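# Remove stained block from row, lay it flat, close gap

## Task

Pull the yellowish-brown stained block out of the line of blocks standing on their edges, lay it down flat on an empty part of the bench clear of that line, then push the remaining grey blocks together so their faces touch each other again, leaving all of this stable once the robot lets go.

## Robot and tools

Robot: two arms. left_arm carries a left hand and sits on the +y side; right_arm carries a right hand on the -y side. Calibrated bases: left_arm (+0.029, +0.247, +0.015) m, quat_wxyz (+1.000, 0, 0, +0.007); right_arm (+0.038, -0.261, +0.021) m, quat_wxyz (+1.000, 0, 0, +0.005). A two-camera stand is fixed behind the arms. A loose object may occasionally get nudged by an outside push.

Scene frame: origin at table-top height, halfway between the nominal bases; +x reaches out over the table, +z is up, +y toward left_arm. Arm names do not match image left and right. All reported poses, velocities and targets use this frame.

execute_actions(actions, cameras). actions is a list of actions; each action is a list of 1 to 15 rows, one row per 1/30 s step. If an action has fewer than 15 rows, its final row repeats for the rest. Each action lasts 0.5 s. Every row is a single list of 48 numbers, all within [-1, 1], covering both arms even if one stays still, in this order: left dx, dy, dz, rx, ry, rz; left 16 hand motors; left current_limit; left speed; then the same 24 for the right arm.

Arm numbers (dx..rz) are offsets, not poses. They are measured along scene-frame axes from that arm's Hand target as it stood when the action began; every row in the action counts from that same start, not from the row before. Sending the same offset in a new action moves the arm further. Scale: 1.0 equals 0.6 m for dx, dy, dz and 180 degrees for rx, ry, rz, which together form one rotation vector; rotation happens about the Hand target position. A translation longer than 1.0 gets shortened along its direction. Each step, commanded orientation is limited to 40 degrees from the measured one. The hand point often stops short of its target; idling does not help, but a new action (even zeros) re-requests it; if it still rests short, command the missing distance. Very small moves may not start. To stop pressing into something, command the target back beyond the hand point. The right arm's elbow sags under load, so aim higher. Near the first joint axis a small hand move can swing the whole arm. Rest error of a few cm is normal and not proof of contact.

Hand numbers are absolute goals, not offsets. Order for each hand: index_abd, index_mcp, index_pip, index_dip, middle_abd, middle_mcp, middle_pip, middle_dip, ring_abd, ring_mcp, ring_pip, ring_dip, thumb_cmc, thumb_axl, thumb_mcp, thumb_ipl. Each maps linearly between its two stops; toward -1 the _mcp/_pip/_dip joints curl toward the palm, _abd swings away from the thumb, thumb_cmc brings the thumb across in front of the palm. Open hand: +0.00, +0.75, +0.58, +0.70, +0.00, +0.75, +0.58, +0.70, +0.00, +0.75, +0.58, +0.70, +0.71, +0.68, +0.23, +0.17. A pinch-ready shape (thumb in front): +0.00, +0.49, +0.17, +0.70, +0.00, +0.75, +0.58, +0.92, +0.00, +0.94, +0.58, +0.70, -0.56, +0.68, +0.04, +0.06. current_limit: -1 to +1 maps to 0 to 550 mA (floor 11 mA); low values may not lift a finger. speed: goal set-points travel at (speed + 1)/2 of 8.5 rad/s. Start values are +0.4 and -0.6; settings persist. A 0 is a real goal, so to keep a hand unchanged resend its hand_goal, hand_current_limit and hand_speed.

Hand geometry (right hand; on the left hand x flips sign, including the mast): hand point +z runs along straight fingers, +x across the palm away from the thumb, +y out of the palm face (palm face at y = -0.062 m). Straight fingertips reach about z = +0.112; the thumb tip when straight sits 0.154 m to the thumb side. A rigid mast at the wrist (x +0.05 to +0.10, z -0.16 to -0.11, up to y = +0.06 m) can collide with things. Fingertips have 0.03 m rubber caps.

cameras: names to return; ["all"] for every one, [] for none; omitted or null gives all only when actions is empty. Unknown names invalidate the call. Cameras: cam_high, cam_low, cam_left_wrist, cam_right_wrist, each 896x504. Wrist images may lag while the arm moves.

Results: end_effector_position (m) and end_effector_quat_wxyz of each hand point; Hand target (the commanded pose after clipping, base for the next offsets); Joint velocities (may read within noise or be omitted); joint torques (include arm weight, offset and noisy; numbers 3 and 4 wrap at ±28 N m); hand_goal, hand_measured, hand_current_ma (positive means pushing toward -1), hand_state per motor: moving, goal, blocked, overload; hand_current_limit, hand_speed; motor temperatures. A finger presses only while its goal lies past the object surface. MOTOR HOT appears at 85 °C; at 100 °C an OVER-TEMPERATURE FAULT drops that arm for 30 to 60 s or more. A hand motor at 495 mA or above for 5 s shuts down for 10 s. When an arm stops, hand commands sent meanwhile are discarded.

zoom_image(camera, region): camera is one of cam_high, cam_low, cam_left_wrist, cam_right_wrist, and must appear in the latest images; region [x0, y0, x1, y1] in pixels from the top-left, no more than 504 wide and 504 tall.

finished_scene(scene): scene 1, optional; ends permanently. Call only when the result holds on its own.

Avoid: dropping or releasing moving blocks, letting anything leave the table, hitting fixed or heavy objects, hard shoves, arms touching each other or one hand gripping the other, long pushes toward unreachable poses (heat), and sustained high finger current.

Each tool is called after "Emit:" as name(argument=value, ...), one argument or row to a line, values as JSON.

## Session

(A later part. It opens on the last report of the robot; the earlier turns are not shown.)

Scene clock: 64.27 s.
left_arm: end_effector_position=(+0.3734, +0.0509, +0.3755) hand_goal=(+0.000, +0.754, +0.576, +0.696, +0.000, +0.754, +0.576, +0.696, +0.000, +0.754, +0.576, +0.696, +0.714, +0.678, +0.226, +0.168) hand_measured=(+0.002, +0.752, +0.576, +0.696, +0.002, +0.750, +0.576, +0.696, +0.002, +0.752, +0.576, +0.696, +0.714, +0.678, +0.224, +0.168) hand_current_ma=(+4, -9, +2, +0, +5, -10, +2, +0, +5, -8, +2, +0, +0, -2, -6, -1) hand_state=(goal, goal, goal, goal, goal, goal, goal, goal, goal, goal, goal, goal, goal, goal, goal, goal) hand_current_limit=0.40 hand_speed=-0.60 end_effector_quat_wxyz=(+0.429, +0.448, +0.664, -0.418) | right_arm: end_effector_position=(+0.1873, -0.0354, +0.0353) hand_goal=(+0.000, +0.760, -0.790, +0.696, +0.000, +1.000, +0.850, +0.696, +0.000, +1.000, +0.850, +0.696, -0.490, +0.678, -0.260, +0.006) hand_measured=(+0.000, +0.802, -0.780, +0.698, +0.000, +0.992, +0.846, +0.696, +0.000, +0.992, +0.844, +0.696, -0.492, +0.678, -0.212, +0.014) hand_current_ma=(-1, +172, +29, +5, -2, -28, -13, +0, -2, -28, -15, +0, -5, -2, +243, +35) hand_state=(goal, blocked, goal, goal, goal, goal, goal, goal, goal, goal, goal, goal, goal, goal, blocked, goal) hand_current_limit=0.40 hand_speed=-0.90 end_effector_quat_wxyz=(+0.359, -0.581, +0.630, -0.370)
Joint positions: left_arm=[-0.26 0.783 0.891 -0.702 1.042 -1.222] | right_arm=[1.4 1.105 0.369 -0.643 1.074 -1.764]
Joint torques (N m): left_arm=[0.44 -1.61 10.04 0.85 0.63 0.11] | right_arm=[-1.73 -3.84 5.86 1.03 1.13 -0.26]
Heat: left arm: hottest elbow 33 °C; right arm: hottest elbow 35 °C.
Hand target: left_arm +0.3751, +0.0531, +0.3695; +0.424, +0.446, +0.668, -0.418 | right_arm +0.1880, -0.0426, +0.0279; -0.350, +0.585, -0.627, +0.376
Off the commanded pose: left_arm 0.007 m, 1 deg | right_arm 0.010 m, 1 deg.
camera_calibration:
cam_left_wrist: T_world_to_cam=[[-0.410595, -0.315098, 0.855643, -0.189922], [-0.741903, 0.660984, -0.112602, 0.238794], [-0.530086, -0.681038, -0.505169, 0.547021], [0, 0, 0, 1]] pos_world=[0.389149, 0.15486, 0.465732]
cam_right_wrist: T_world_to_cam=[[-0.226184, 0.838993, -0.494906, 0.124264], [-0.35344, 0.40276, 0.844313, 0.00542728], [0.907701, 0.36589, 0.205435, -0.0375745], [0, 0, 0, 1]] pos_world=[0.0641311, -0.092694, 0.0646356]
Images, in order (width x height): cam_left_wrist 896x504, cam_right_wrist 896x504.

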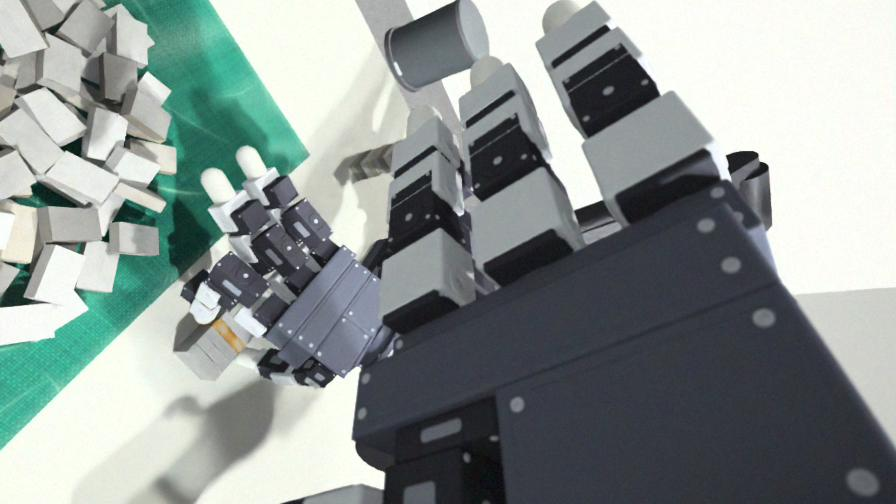

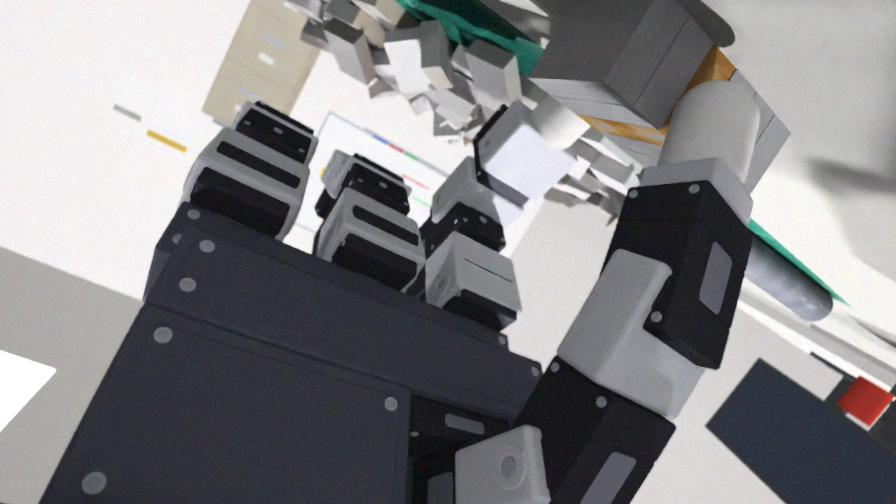

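Emit:
execute_actions(
  actions=[
    [[0,0,0,0,0,0,0,0.754,0.576,0.696,0,0.754,0.576,0.696,0,0.754,0.576,0.696,0.714,0.678,0.226,0.168,0.4,-0.6,0,0,0,0,0,0,0,0.72,-0.79,0.696,0,1,0.85,0.696,0,1,0.85,0.696,-0.49,0.678,-0.285,0.005,0.4,-0.9]],
    [[0,0,0,0,0,0,0,0.754,0.576,0.696,0,0.754,0.576,0.696,0,0.754,0.576,0.696,0.714,0.678,0.226,0.168,0.4,-0.6,0,0,0.01,0,0,0,0,0.72,-0.79,0.696,0,1,0.85,0.696,0,1,0.85,0.696,-0.49,0.678,-0.285,0.005,0.4,-0.9]],
    [[0,0,0,0,0,0,0,0.754,0.576,0.696,0,0.754,0.576,0.696,0,0.754,0.576,0.696,0.714,0.678,0.226,0.168,0.4,-0.6,0,0,0.015,0,0,0,0,0.72,-0.79,0.696,0,1,0.85,0.696,0,1,0.85,0.696,-0.49,0.678,-0.285,0.005,0.4,-0.9]],
  ],
  cameras=["cam_left_wrist", "cam_right_wrist"],
)

Emit:
zoom_image(
  camera="cam_left_wrist",
  region=[160, 260, 300, 400],
)

Emit:
zoom_image(
  camera="cam_right_wrist",
  region=[500, 0, 850, 200],
)

Scene clock: 67.20 s.
left_arm: end_effector_position=(+0.3734, +0.0509, +0.3755) hand_goal=(+0.000, +0.754, +0.576, +0.696, +0.000, +0.754, +0.576, +0.696, +0.000, +0.754, +0.576, +0.696, +0.714, +0.678, +0.226, +0.168) hand_measured=(+0.002, +0.752, +0.576, +0.696, +0.002, +0.750, +0.576, +0.696, +0.002, +0.752, +0.576, +0.696, +0.714, +0.678, +0.224, +0.168) hand_current_ma=(+4, -9, +2, +0, +5, -10, +2, +0, +5, -8, +2, +0, +0, -2, -6, -1) hand_state=(goal, goal, goal, goal, goal, goal, goal, goal, goal, goal, goal, goal, goal, goal, goal, goal) hand_current_limit=0.40 hand_speed=-0.60 end_effector_quat_wxyz=(+0.429, +0.448, +0.664, -0.418) | right_arm: end_effector_position=(+0.1861, -0.0412, +0.0393) hand_goal=(+0.000, +0.720, -0.790, +0.696, +0.000, +1.000, +0.850, +0.696, +0.000, +1.000, +0.850, +0.696, -0.490, +0.678, -0.284, +0.006) hand_measured=(+0.000, +0.780, -0.760, +0.710, +0.000, +0.992, +0.846, +0.696, +0.000, +0.992, +0.844, +0.696, -0.492, +0.678, -0.218, +0.022) hand_current_ma=(-1, +256, +110, +43, -2, -28, -13, +0, -2, -28, -15, +0, -2, -1, +356, +69) hand_state=(goal, blocked, blocked, goal, goal, goal, goal, goal, goal, goal, goal, goal, goal, goal, blocked, goal) hand_current_limit=0.40 hand_speed=-0.90 end_effector_quat_wxyz=(-0.354, +0.584, -0.628, +0.373)
Joint positions: left_arm=[-0.26 0.783 0.891 -0.702 1.042 -1.222] | right_arm=[1.399 1.077 0.369 -0.681 1.071 -1.767]
Joint torques (N m): left_arm=[0.5 -1.49 10.06 0.84 0.63 0.11] | right_arm=[-1.79 -5.3 7.56 -0.17 1.25 -0.26]
Heat: left arm: hottest elbow 33 °C; right arm: hottest elbow 35 °C.
Hand target: left_arm +0.3751, +0.0531, +0.3695; +0.424, +0.446, +0.668, -0.418 | right_arm +0.1879, -0.0426, +0.0429; -0.350, +0.585, -0.627, +0.376
Off the commanded pose: left_arm 0.007 m, 1 deg | right_arm 0.004 m, 1 deg.
camera_calibration:
cam_left_wrist: T_world_to_cam=[[-0.410595, -0.315098, 0.855643, -0.189922], [-0.741903, 0.660984, -0.112602, 0.238794], [-0.530086, -0.681038, -0.505169, 0.547021], [0, 0, 0, 1]] pos_world=[0.389149, 0.15486, 0.465732]
cam_right_wrist: T_world_to_cam=[[-0.229181, 0.832719, -0.504039, 0.131515], [-0.350095, 0.412652, 0.840923, 0.00385635], [0.908245, 0.369185, 0.196958, -0.0349413], [0, 0, 0, 1]] pos_world=[0.0632261, -0.0982061, 0.0699275]
Images, in order (width x height): cam_left_wrist 896x504, cam_right_wrist 896x504.

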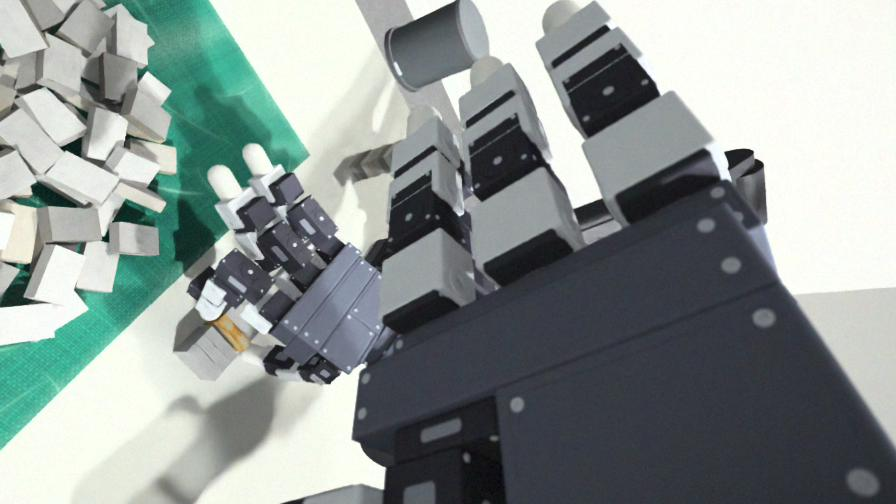

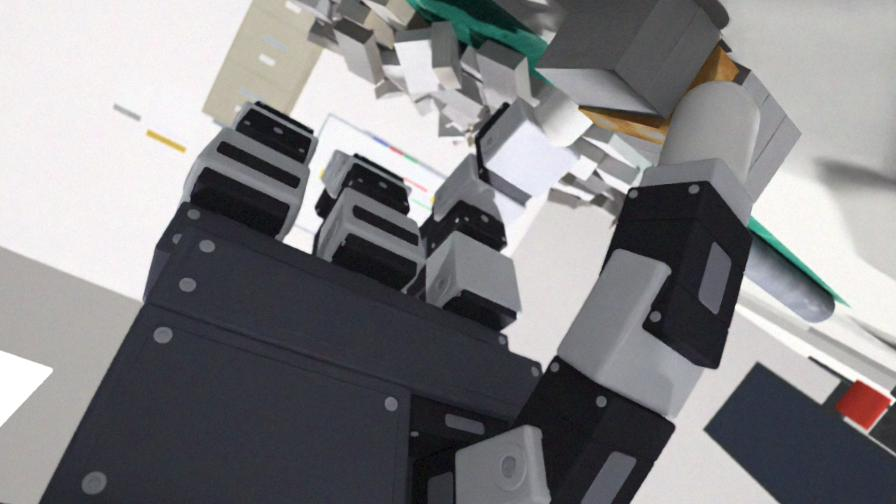

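Scaled by 3.600 from the camera's 896x504 image, which has a finer 1280x720 frame.

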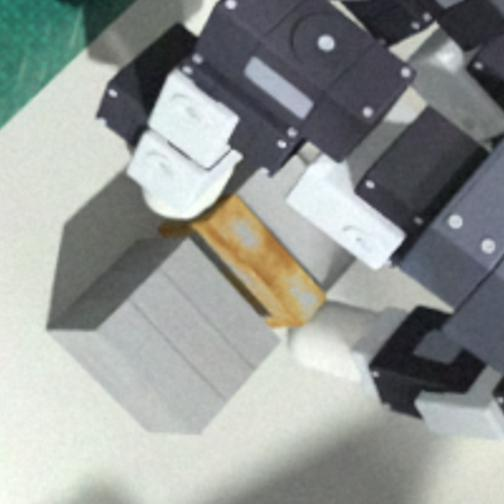

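Scaled by 1.440 from the camera's 896x504 image, which has a finer 1280x720 frame.

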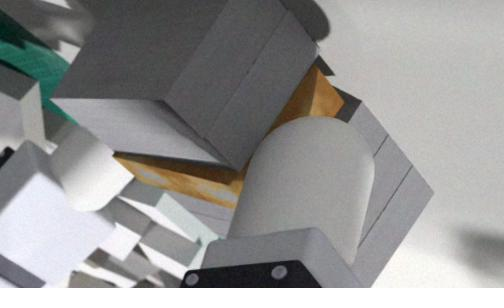

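Emit:
execute_actions(
  actions=[
    [[0,0,0,0,0,0,0,0.754,0.576,0.696,0,0.754,0.576,0.696,0,0.754,0.576,0.696,0.714,0.678,0.226,0.168,0.4,-0.6,0,0.003,0.015,0,0,0,0,0.72,-0.79,0.696,0,1,0.85,0.696,0,1,0.85,0.696,-0.49,0.678,-0.285,0.005,0.4,-0.9]],
    [[0,0,0,0,0,0,0,0.754,0.576,0.696,0,0.754,0.576,0.696,0,0.754,0.576,0.696,0.714,0.678,0.226,0.168,0.4,-0.6,0,0,0.017,0,0,0,0,0.72,-0.79,0.696,0,1,0.85,0.696,0,1,0.85,0.696,-0.49,0.678,-0.285,0.005,0.4,-0.9]],
    [[0,0,0,0,0,0,0,0.754,0.576,0.696,0,0.754,0.576,0.696,0,0.754,0.576,0.696,0.714,0.678,0.226,0.168,0.4,-0.6,0,0,0.02,0,0,0,0,0.72,-0.79,0.696,0,1,0.85,0.696,0,1,0.85,0.696,-0.49,0.678,-0.285,0.005,0.4,-0.9]],
  ],
  cameras=["cam_high", "cam_left_wrist", "cam_right_wrist"],
)

Emit:
zoom_image(
  camera="cam_left_wrist",
  region=[160, 260, 300, 400],
)

Emit:
zoom_image(
  camera="cam_right_wrist",
  region=[500, 0, 850, 200],
)

Scene clock: 69.63 s.
left_arm: end_effector_position=(+0.3734, +0.0509, +0.3755) hand_goal=(+0.000, +0.754, +0.576, +0.696, +0.000, +0.754, +0.576, +0.696, +0.000, +0.754, +0.576, +0.696, +0.714, +0.678, +0.226, +0.168) hand_measured=(+0.002, +0.752, +0.576, +0.696, +0.002, +0.750, +0.576, +0.696, +0.002, +0.752, +0.576, +0.696, +0.714, +0.678, +0.224, +0.168) hand_current_ma=(+4, -9, +2, +0, +5, -10, +2, +0, +5, -8, +2, +0, +0, -2, -6, -1) hand_state=(goal, goal, goal, goal, goal, goal, goal, goal, goal, goal, goal, goal, goal, goal, goal, goal) hand_current_limit=0.40 hand_speed=-0.60 end_effector_quat_wxyz=(+0.429, +0.448, +0.664, -0.418) | right_arm: end_effector_position=(+0.1830, -0.0620, +0.0519) hand_goal=(+0.000, +0.720, -0.790, +0.696, +0.000, +1.000, +0.850, +0.696, +0.000, +1.000, +0.850, +0.696, -0.490, +0.678, -0.284, +0.006) hand_measured=(+0.000, +0.780, -0.760, +0.710, +0.000, +0.992, +0.846, +0.696, +0.000, +0.992, +0.844, +0.696, -0.490, +0.678, -0.218, +0.022) hand_current_ma=(-1, +255, +111, +44, -2, -28, -13, +0, -2, -28, -15, +0, +0, +0, +354, +69) hand_state=(goal, blocked, blocked, goal, goal, goal, goal, goal, goal, goal, goal, goal, goal, goal, blocked, goal) hand_current_limit=0.40 hand_speed=-0.90 end_effector_quat_wxyz=(-0.336, +0.595, -0.620, +0.387)
Joint positions: left_arm=[-0.26 0.783 0.891 -0.702 1.042 -1.222] | right_arm=[1.397 0.995 0.374 -0.816 1.07 -1.771]
Joint torques (N m): left_arm=[0.56 -1.61 10.04 0.84 0.63 0.11] | right_arm=[-1.67 -4.48 11.49 -0.18 1.29 -0.23]
Heat: left arm: hottest elbow 33 °C; right arm: hottest elbow 35 °C.
Hand target: left_arm +0.3751, +0.0531, +0.3695; +0.424, +0.446, +0.668, -0.418 | right_arm +0.1880, -0.0409, +0.0740; -0.350, +0.585, -0.627, +0.376
Off the commanded pose: left_arm 0.007 m, 1 deg | right_arm 0.031 m, 2 deg.
camera_calibration:
cam_left_wrist: T_world_to_cam=[[-0.410595, -0.315098, 0.855643, -0.189922], [-0.741903, 0.660984, -0.112602, 0.238794], [-0.530086, -0.681038, -0.505169, 0.547021], [0, 0, 0, 1]] pos_world=[0.389149, 0.15486, 0.465732]
cam_right_wrist: T_world_to_cam=[[-0.234283, 0.804997, -0.545061, 0.155851], [-0.343225, 0.456071, 0.821095, 0.00328911], [0.909565, 0.379447, 0.169446, -0.0250393], [0, 0, 0, 1]] pos_world=[0.060417, -0.117458, 0.0864905]
Images, in order (width x height): cam_high 896x504, cam_left_wrist 896x504, cam_right_wrist 896x504.

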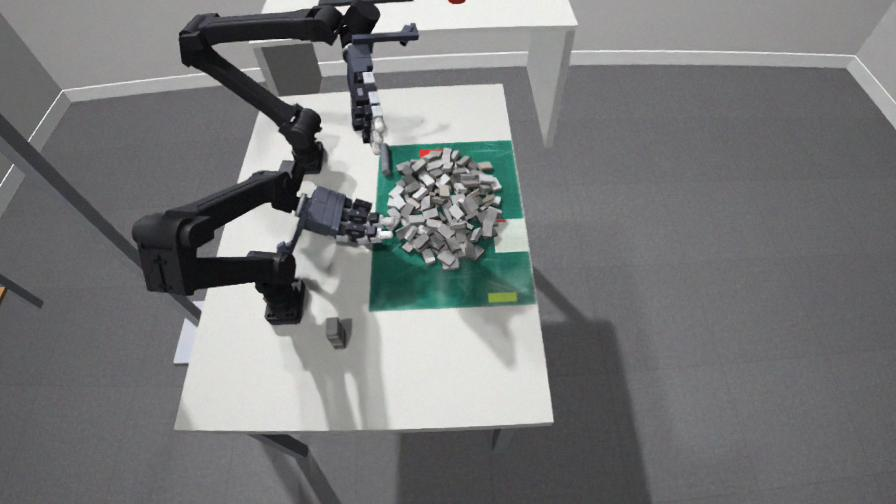

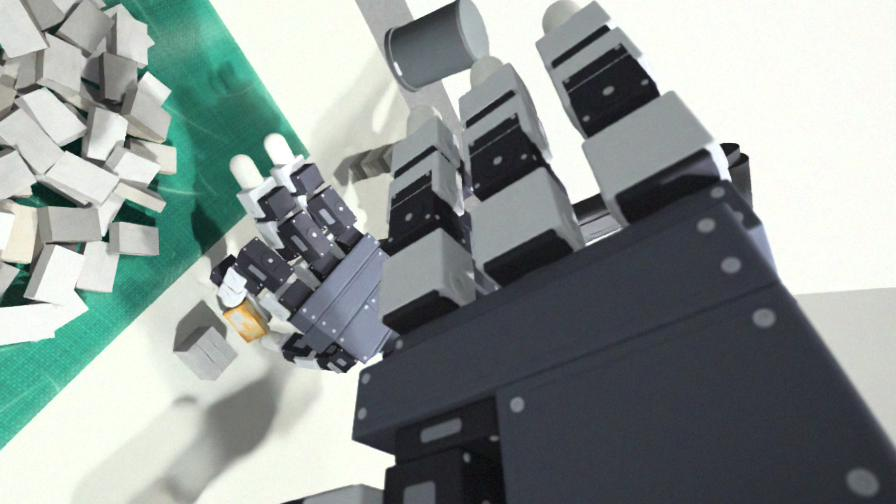

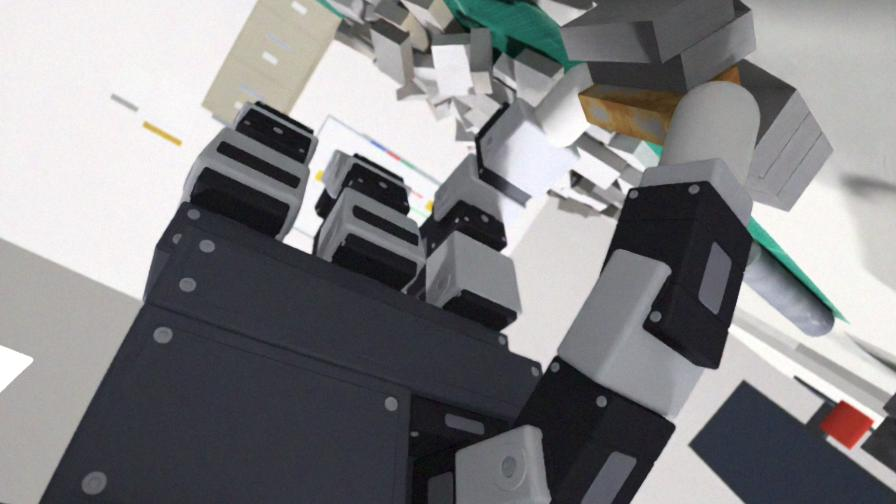

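Scaled by 3.600 from the camera's 896x504 image, which has a finer 1280x720 frame.

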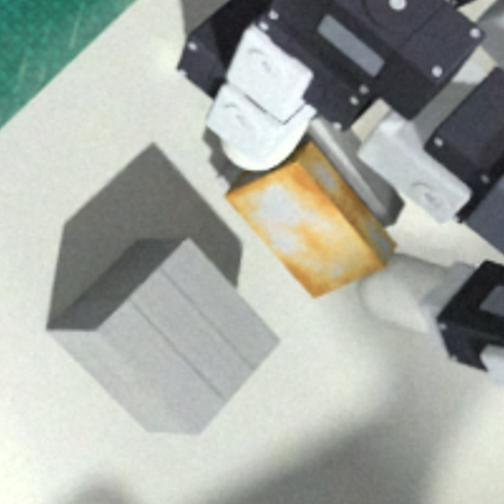

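Scaled by 1.440 from the camera's 896x504 image, which has a finer 1280x720 frame.

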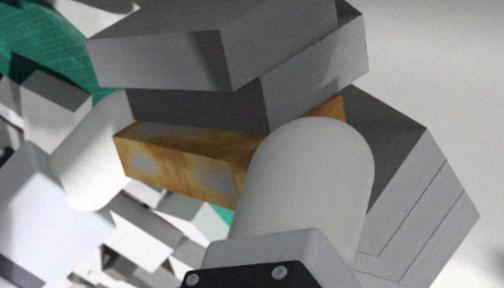

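Emit:
zoom_image(
  camera="cam_right_wrist",
  region=[530, 0, 850, 160],
)

Emit:
zoom_image(
  camera="cam_high",
  region=[310, 180, 400, 260],
)

Scaled by 1.575 from the camera's 896x504 image, which has a finer 1280x720 frame.

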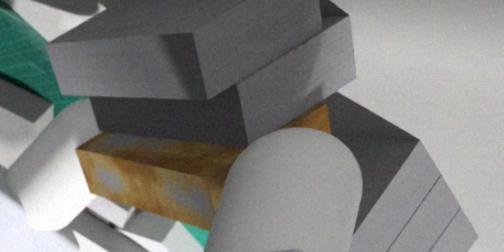

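Scaled by 5.600 from the camera's 896x504 image, which has a finer 1280x720 frame.

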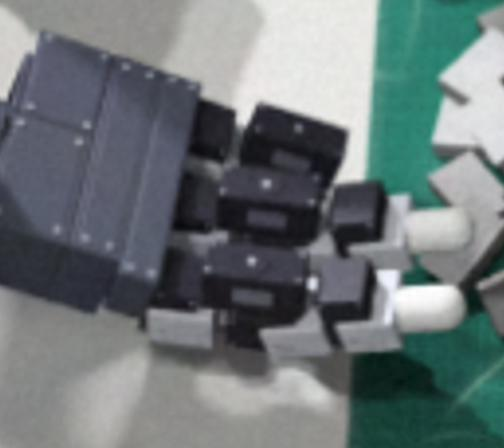

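Emit:
execute_actions(
  actions=[
    [[0,0,0,0,0,0,0,0.754,0.576,0.696,0,0.754,0.576,0.696,0,0.754,0.576,0.696,0.714,0.678,0.226,0.168,0.4,-0.6,0,-0.045,0.03,0,0,0,0,0.72,-0.79,0.696,0,1,0.85,0.696,0,1,0.85,0.696,-0.49,0.678,-0.285,0.005,0.4,-0.9]],
  ],
  cameras=["cam_left_wrist", "cam_right_wrist"],
)

Emit:
zoom_image(
  camera="cam_left_wrist",
  region=[160, 240, 300, 380],
)

Emit:
zoom_image(
  camera="cam_right_wrist",
  region=[500, 0, 850, 200],
)

Scene clock: 72.83 s.
left_arm: end_effector_position=(+0.3734, +0.0509, +0.3755) hand_goal=(+0.000, +0.754, +0.576, +0.696, +0.000, +0.754, +0.576, +0.696, +0.000, +0.754, +0.576, +0.696, +0.714, +0.678, +0.226, +0.168) hand_measured=(+0.002, +0.752, +0.576, +0.696, +0.002, +0.750, +0.576, +0.696, +0.002, +0.752, +0.576, +0.696, +0.714, +0.678, +0.224, +0.168) hand_current_ma=(+4, -9, +2, +0, +5, -10, +2, +0, +5, -8, +2, +0, +0, -2, -6, -1) hand_state=(goal, goal, goal, goal, goal, goal, goal, goal, goal, goal, goal, goal, goal, goal, goal, goal) hand_current_limit=0.40 hand_speed=-0.60 end_effector_quat_wxyz=(+0.429, +0.448, +0.664, -0.418) | right_arm: end_effector_position=(+0.1855, -0.0780, +0.0767) hand_goal=(+0.000, +0.720, -0.790, +0.696, +0.000, +1.000, +0.850, +0.696, +0.000, +1.000, +0.850, +0.696, -0.490, +0.678, -0.284, +0.006) hand_measured=(+0.000, +0.780, -0.758, +0.710, +0.000, +0.992, +0.846, +0.696, +0.000, +0.992, +0.844, +0.696, -0.490, +0.678, -0.218, +0.022) hand_current_ma=(-1, +254, +112, +44, -2, -28, -13, +0, -2, -28, -15, +0, -1, +0, +354, +69) hand_state=(goal, blocked, blocked, goal, goal, goal, goal, goal, goal, goal, goal, goal, goal, goal, blocked, goal) hand_current_limit=0.40 hand_speed=-0.90 end_effector_quat_wxyz=(-0.342, +0.590, -0.624, +0.382)
Joint positions: left_arm=[-0.26 0.783 0.891 -0.702 1.042 -1.222] | right_arm=[1.37 0.839 0.374 -0.909 1.067 -1.822]
Joint torques (N m): left_arm=[0.44 -1.67 10.04 0.84 0.63 0.11] | right_arm=[-1.44 -3.19 10.76 0.02 1.19 -0.23]
Heat: left arm: hottest elbow 33 °C; right arm: hottest elbow 36 °C.
Hand target: left_arm +0.3751, +0.0531, +0.3695; +0.424, +0.446, +0.668, -0.418 | right_arm +0.1879, -0.0679, +0.0920; -0.350, +0.585, -0.627, +0.376
Off the commanded pose: left_arm 0.007 m, 1 deg | right_arm 0.018 m, 1 deg.
camera_calibration:
cam_left_wrist: T_world_to_cam=[[-0.410595, -0.315098, 0.855643, -0.189922], [-0.741903, 0.660984, -0.112602, 0.238794], [-0.530086, -0.681038, -0.505169, 0.547021], [0, 0, 0, 1]] pos_world=[0.389149, 0.15486, 0.465732]
cam_right_wrist: T_world_to_cam=[[-0.229865, 0.815675, -0.530883, 0.181723], [-0.34477, 0.441865, 0.828184, -0.0104136], [0.910108, 0.373403, 0.179651, -0.0267457], [0, 0, 0, 1]] pos_world=[0.0625229, -0.133639, 0.109903]
Images, in order (width x height): cam_left_wrist 896x504, cam_right_wrist 896x504.

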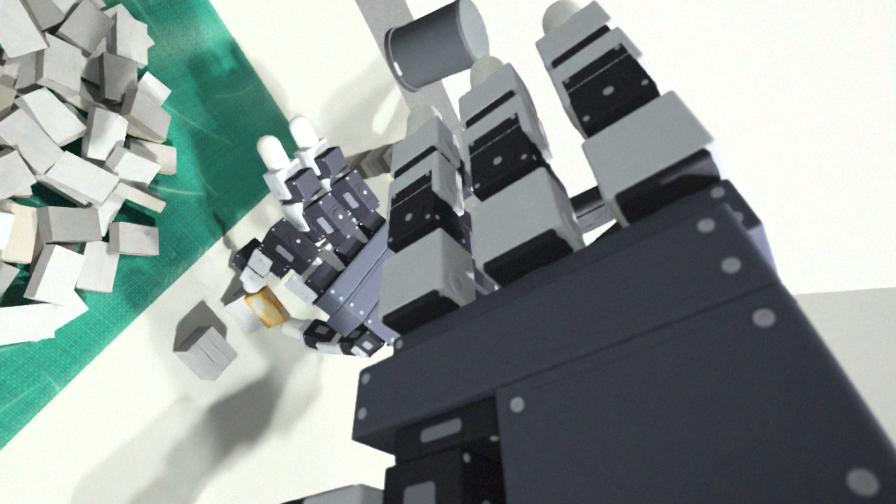

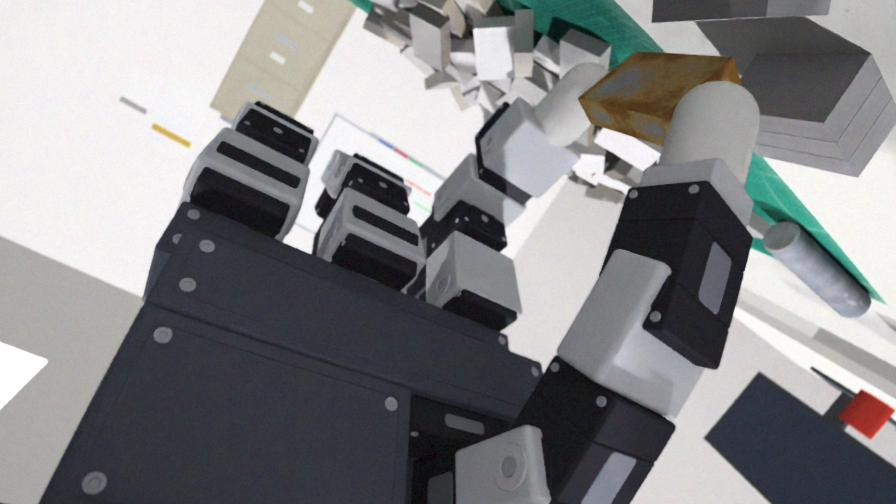

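Scaled by 3.600 from the camera's 896x504 image, which has a finer 1280x720 frame.

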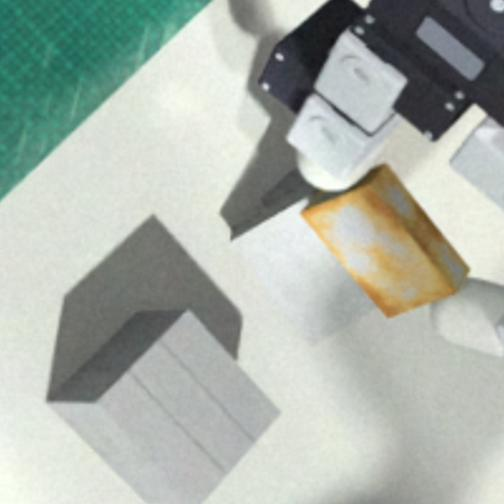

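Scaled by 1.440 from the camera's 896x504 image, which has a finer 1280x720 frame.

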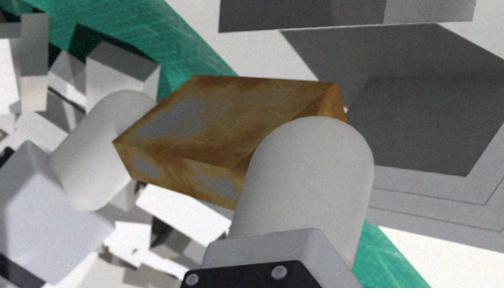

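Emit:
execute_actions(
  actions=[
    [[0.0417,0.05,0.0417,0,0,0,0,0.754,0.576,0.696,0,0.754,0.576,0.696,0,0.754,0.576,0.696,0.714,0.678,0.226,0.168,0.4,-0.6,0,0,0.04,0,0,0,0,0.72,-0.79,0.696,0,1,0.85,0.696,0,1,0.85,0.696,-0.49,0.678,-0.285,0.005,0.4,-0.9]],
    [[0.0417,0.05,0.0417,0,0,0,0,0.754,0.576,0.696,0,0.754,0.576,0.696,0,0.754,0.576,0.696,0.714,0.678,0.226,0.168,0.4,-0.6,0,0.01,0.04,0,0,0,0,0.72,-0.79,0.696,0,1,0.85,0.696,0,1,0.85,0.696,-0.49,0.678,-0.285,0.005,0.4,-0.9]],
  ],
  cameras=["cam_left_wrist", "cam_right_wrist", "cam_high"],
)

Emit:
zoom_image(
  camera="cam_left_wrist",
  region=[80, 240, 380, 440],
)

Emit:
zoom_image(
  camera="cam_right_wrist",
  region=[500, 0, 896, 200],
)

Scene clock: 76.27 s.
left_arm: end_effector_position=(+0.4185, +0.1112, +0.3989) hand_goal=(+0.000, +0.754, +0.576, +0.696, +0.000, +0.754, +0.576, +0.696, +0.000, +0.754, +0.576, +0.696, +0.714, +0.678, +0.226, +0.168) hand_measured=(+0.002, +0.752, +0.576, +0.696, +0.002, +0.752, +0.576, +0.696, +0.002, +0.752, +0.576, +0.696, +0.714, +0.678, +0.224, +0.168) hand_current_ma=(+5, -6, +2, +0, +5, -7, +2, +0, +5, -5, +2, +0, -2, -2, -6, -1) hand_state=(goal, goal, goal, goal, goal, goal, goal, goal, goal, goal, goal, goal, goal, goal, goal, goal) hand_current_limit=0.40 hand_speed=-0.60 end_effector_quat_wxyz=(+0.414, +0.436, +0.676, -0.426) | right_arm: end_effector_position=(+0.1848, -0.0829, +0.1118) hand_goal=(+0.000, +0.720, -0.790, +0.696, +0.000, +1.000, +0.850, +0.696, +0.000, +1.000, +0.850, +0.696, -0.490, +0.678, -0.284, +0.006) hand_measured=(+0.000, +0.780, -0.758, +0.710, +0.000, +0.992, +0.846, +0.696, +0.000, +0.992, +0.844, +0.696, -0.490, +0.678, -0.218, +0.022) hand_current_ma=(-1, +254, +112, +44, -2, -28, -13, +0, -2, -28, -15, +0, -1, +0, +354, +69) hand_state=(goal, blocked, blocked, goal, goal, goal, goal, goal, goal, goal, goal, goal, goal, goal, blocked, goal) hand_current_limit=0.40 hand_speed=-0.90 end_effector_quat_wxyz=(-0.327, +0.600, -0.616, +0.392)
Joint positions: left_arm=[-0.013 0.974 1.118 -1.144 1.213 -0.828] | right_arm=[1.366 0.789 0.459 -1.075 1.064 -1.837]
Joint torques (N m): left_arm=[0.32 -3.31 13.64 0.44 1.03 0.08] | right_arm=[-0.85 -2.78 13.24 -0.08 1.34 0.03]
Motor temperatures (°C): left_arm=[29 30 34 27 28 29] | right_arm=[27 29 37 29 33 30]
Heat: left arm: hottest elbow 34 °C; right arm: hottest elbow 37 °C.
Hand target: left_arm +0.4252, +0.1132, +0.4193; +0.424, +0.446, +0.669, -0.418 | right_arm +0.1879, -0.0618, +0.1401; -0.351, +0.585, -0.627, +0.376
Off the commanded pose: left_arm 0.022 m, 2 deg | right_arm 0.035 m, 4 deg.
camera_calibration:
cam_left_wrist: T_world_to_cam=[[-0.366739, -0.320962, 0.873204, -0.197132], [-0.751666, 0.655285, -0.0748321, 0.224597], [-0.548179, -0.683802, -0.481575, 0.622292], [0, 0, 0, 1]] pos_world=[0.437654, 0.215077, 0.488624]
cam_right_wrist: T_world_to_cam=[[-0.238628, 0.791001, -0.563359, 0.207447], [-0.338208, 0.476106, 0.81175, -0.0339598], [0.910314, 0.384239, 0.15391, -0.0269055], [0, 0, 0, 1]] pos_world=[0.0625096, -0.137584, 0.148575]
Images, in order (width x height): cam_high 896x504, cam_left_wrist 896x504, cam_right_wrist 896x504.

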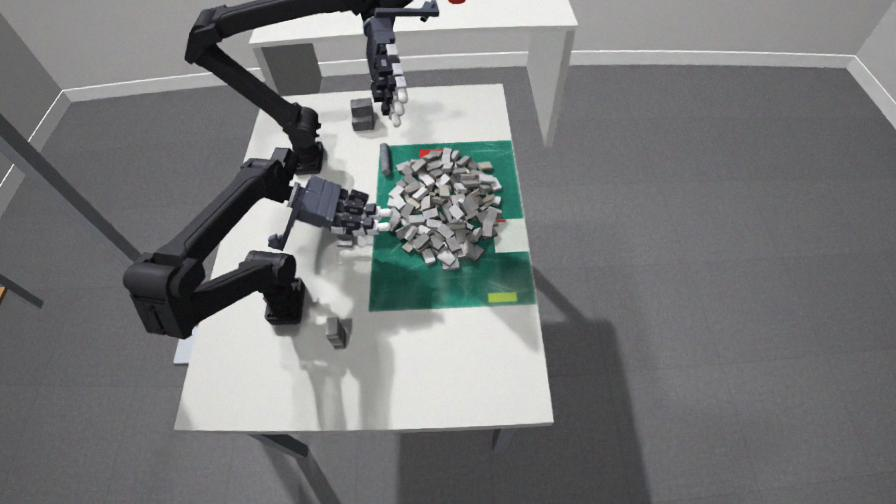

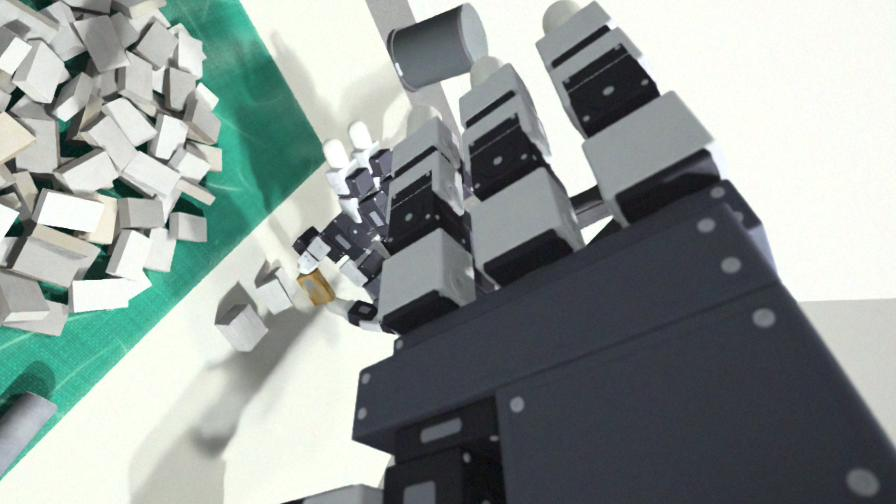

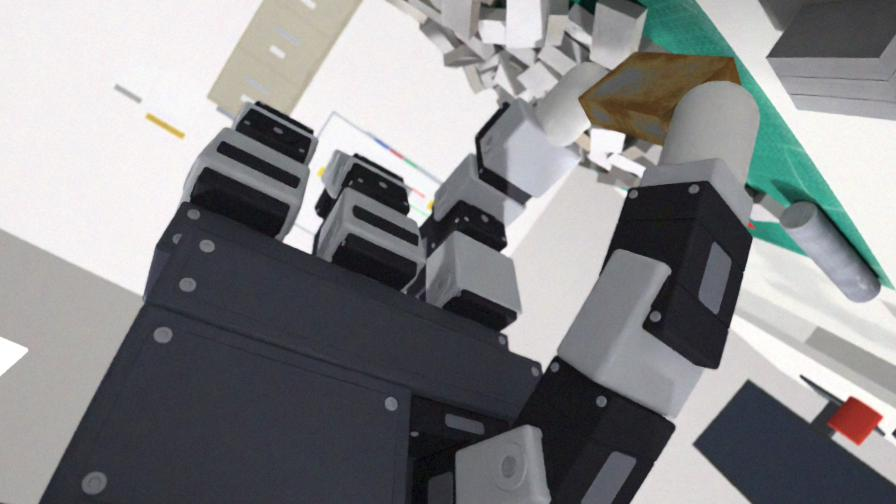

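Scaled by 1.680 from the camera's 896x504 image, which has a finer 1280x720 frame.

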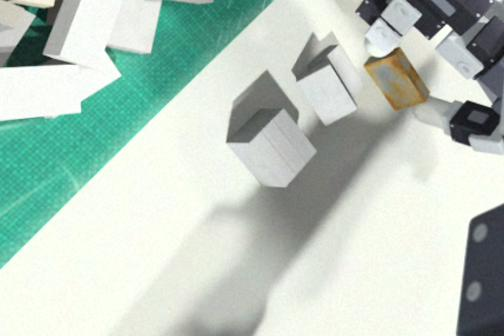

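Scaled by 1.273 from the camera's 896x504 image, which has a finer 1280x720 frame.

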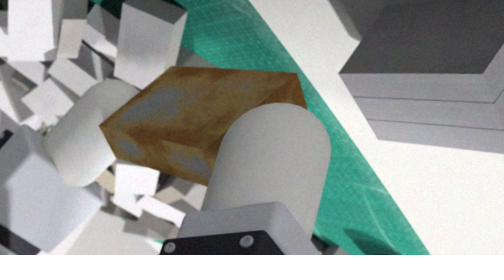

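Emit:
execute_actions(
  actions=[
    [[0,0,0,0,0,0,0,0.754,0.576,0.696,0,0.754,0.576,0.696,0,0.754,0.576,0.696,0.714,0.678,0.226,0.168,0.4,-0.6,0,0.06,0,0,0,0,0,0.72,-0.79,0.696,0,1,0.85,0.696,0,1,0.85,0.696,-0.49,0.678,-0.285,0.005,0.4,-0.9]],
    [[0,0,0,0,0,0,0,0.754,0.576,0.696,0,0.754,0.576,0.696,0,0.754,0.576,0.696,0.714,0.678,0.226,0.168,0.4,-0.6,0,0.07,0,0,0,0,0,0.72,-0.79,0.696,0,1,0.85,0.696,0,1,0.85,0.696,-0.49,0.678,-0.285,0.005,0.4,-0.9]],
    [[0,0,0,0,0,0,0,0.754,0.576,0.696,0,0.754,0.576,0.696,0,0.754,0.576,0.696,0.714,0.678,0.226,0.168,0.4,-0.6,0,0.07,0,0,0,0,0,0.72,-0.79,0.696,0,1,0.85,0.696,0,1,0.85,0.696,-0.49,0.678,-0.285,0.005,0.4,-0.9]],
    [[0,0,0,0,0,0,0,0.754,0.576,0.696,0,0.754,0.576,0.696,0,0.754,0.576,0.696,0.714,0.678,0.226,0.168,0.4,-0.6,0,0.07,0,0,0,0,0,0.72,-0.79,0.696,0,1,0.85,0.696,0,1,0.85,0.696,-0.49,0.678,-0.285,0.005,0.4,-0.9]],
  ],
  cameras=["cam_left_wrist", "cam_right_wrist", "cam_high"],
)

Emit:
zoom_image(
  camera="cam_high",
  region=[310, 160, 420, 260],
)

Emit:
zoom_image(
  camera="cam_left_wrist",
  region=[80, 240, 380, 440],
)

Scene clock: 79.37 s.
left_arm: end_effector_position=(+0.4182, +0.1113, +0.3997) hand_goal=(+0.000, +0.754, +0.576, +0.696, +0.000, +0.754, +0.576, +0.696, +0.000, +0.754, +0.576, +0.696, +0.714, +0.678, +0.226, +0.168) hand_measured=(+0.002, +0.752, +0.576, +0.696, +0.002, +0.752, +0.576, +0.696, +0.002, +0.752, +0.576, +0.696, +0.714, +0.678, +0.224, +0.168) hand_current_ma=(+5, -6, +2, +0, +5, -7, +2, +0, +5, -5, +2, +0, -2, -2, -6, -1) hand_state=(goal, goal, goal, goal, goal, goal, goal, goal, goal, goal, goal, goal, goal, goal, goal, goal) hand_current_limit=0.40 hand_speed=-0.60 end_effector_quat_wxyz=(+0.413, +0.438, +0.675, -0.426) | right_arm: end_effector_position=(+0.1855, +0.0716, +0.1214) hand_goal=(+0.000, +0.720, -0.790, +0.696, +0.000, +1.000, +0.850, +0.696, +0.000, +1.000, +0.850, +0.696, -0.490, +0.678, -0.284, +0.006) hand_measured=(+0.000, +0.780, -0.758, +0.710, +0.000, +0.992, +0.846, +0.696, +0.000, +0.992, +0.844, +0.696, -0.492, +0.678, -0.218, +0.022) hand_current_ma=(-1, +253, +115, +45, -2, -28, -13, +0, -2, -28, -15, +0, -4, +0, +351, +69) hand_state=(goal, blocked, blocked, goal, goal, goal, goal, goal, goal, goal, goal, goal, goal, goal, blocked, goal) hand_current_limit=0.40 hand_speed=-0.90 end_effector_quat_wxyz=(-0.327, +0.600, -0.615, +0.393)
Joint positions: left_arm=[-0.012 0.979 1.126 -1.167 1.215 -0.806] | right_arm=[1.455 1.317 0.825 -1.074 1.073 -1.654]
Joint torques (N m): left_arm=[0.32 -3.08 13.68 0.44 1.05 0.11] | right_arm=[-0.79 -8.53 12.18 0.23 1.51 0.1]
Heat: left arm: hottest elbow 34 °C; right arm: hottest elbow 37 °C.
Hand target: left_arm +0.4252, +0.1131, +0.4195; +0.424, +0.446, +0.668, -0.417 | right_arm +0.1880, +0.1001, +0.1400; -0.350, +0.585, -0.627, +0.376
Off the commanded pose: left_arm 0.021 m, 2 deg | right_arm 0.034 m, 4 deg.
camera_calibration:
cam_left_wrist: T_world_to_cam=[[-0.36973, -0.32096, 0.871943, -0.196197], [-0.747672, 0.659919, -0.0741209, 0.221958], [-0.551622, -0.679332, -0.483965, 0.624447], [0, 0, 0, 1]] pos_world=[0.43787, 0.214761, 0.489734]
cam_right_wrist: T_world_to_cam=[[-0.23834, 0.79075, -0.563834, 0.0908161], [-0.340429, 0.475704, 0.811057, -0.11464], [0.909561, 0.385253, 0.155815, -0.0884963], [0, 0, 0, 1]] pos_world=[0.063111, 0.0168155, 0.157974]
Images, in order (width x height): cam_high 896x504, cam_left_wrist 896x504, cam_right_wrist 896x504.

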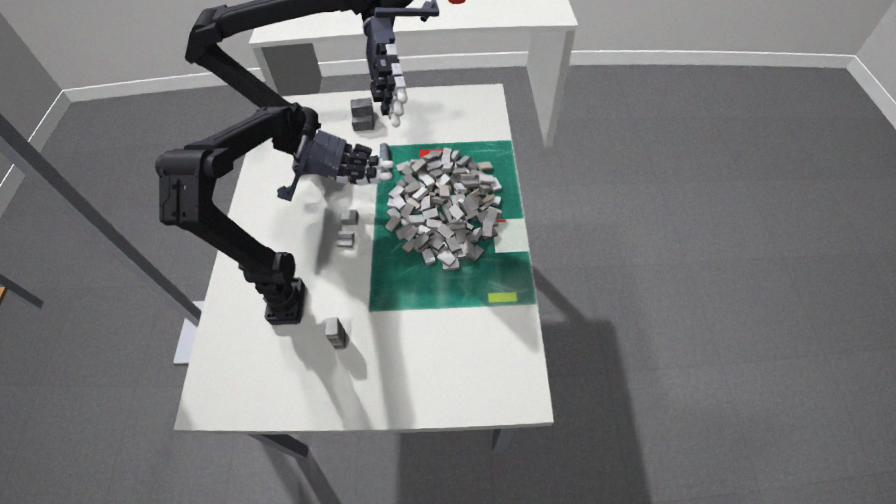

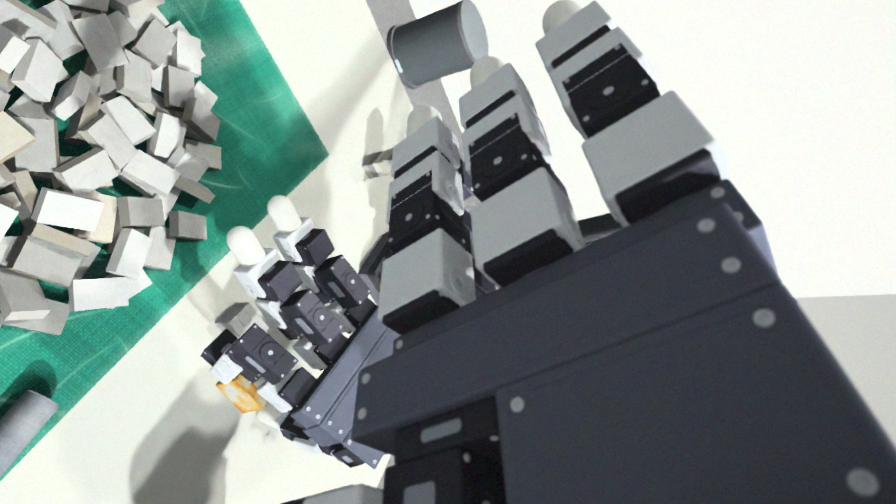

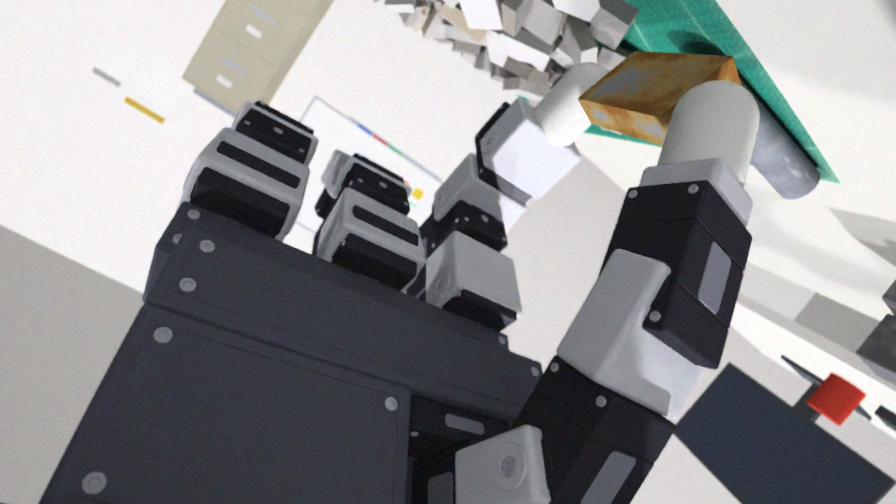

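Scaled by 4.582 from the camera's 896x504 image, which has a finer 1280x720 frame.

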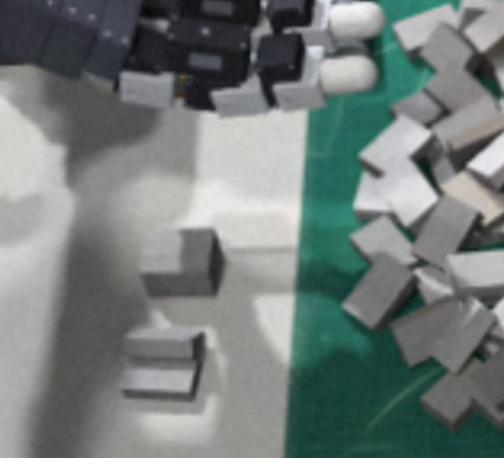

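Scaled by 1.680 from the camera's 896x504 image, which has a finer 1280x720 frame.

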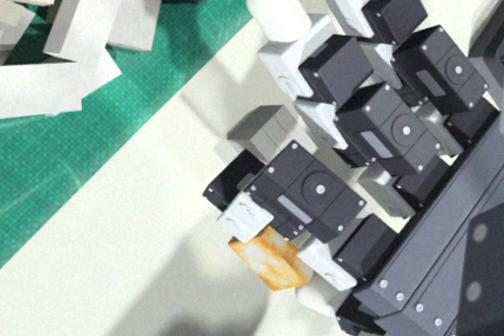

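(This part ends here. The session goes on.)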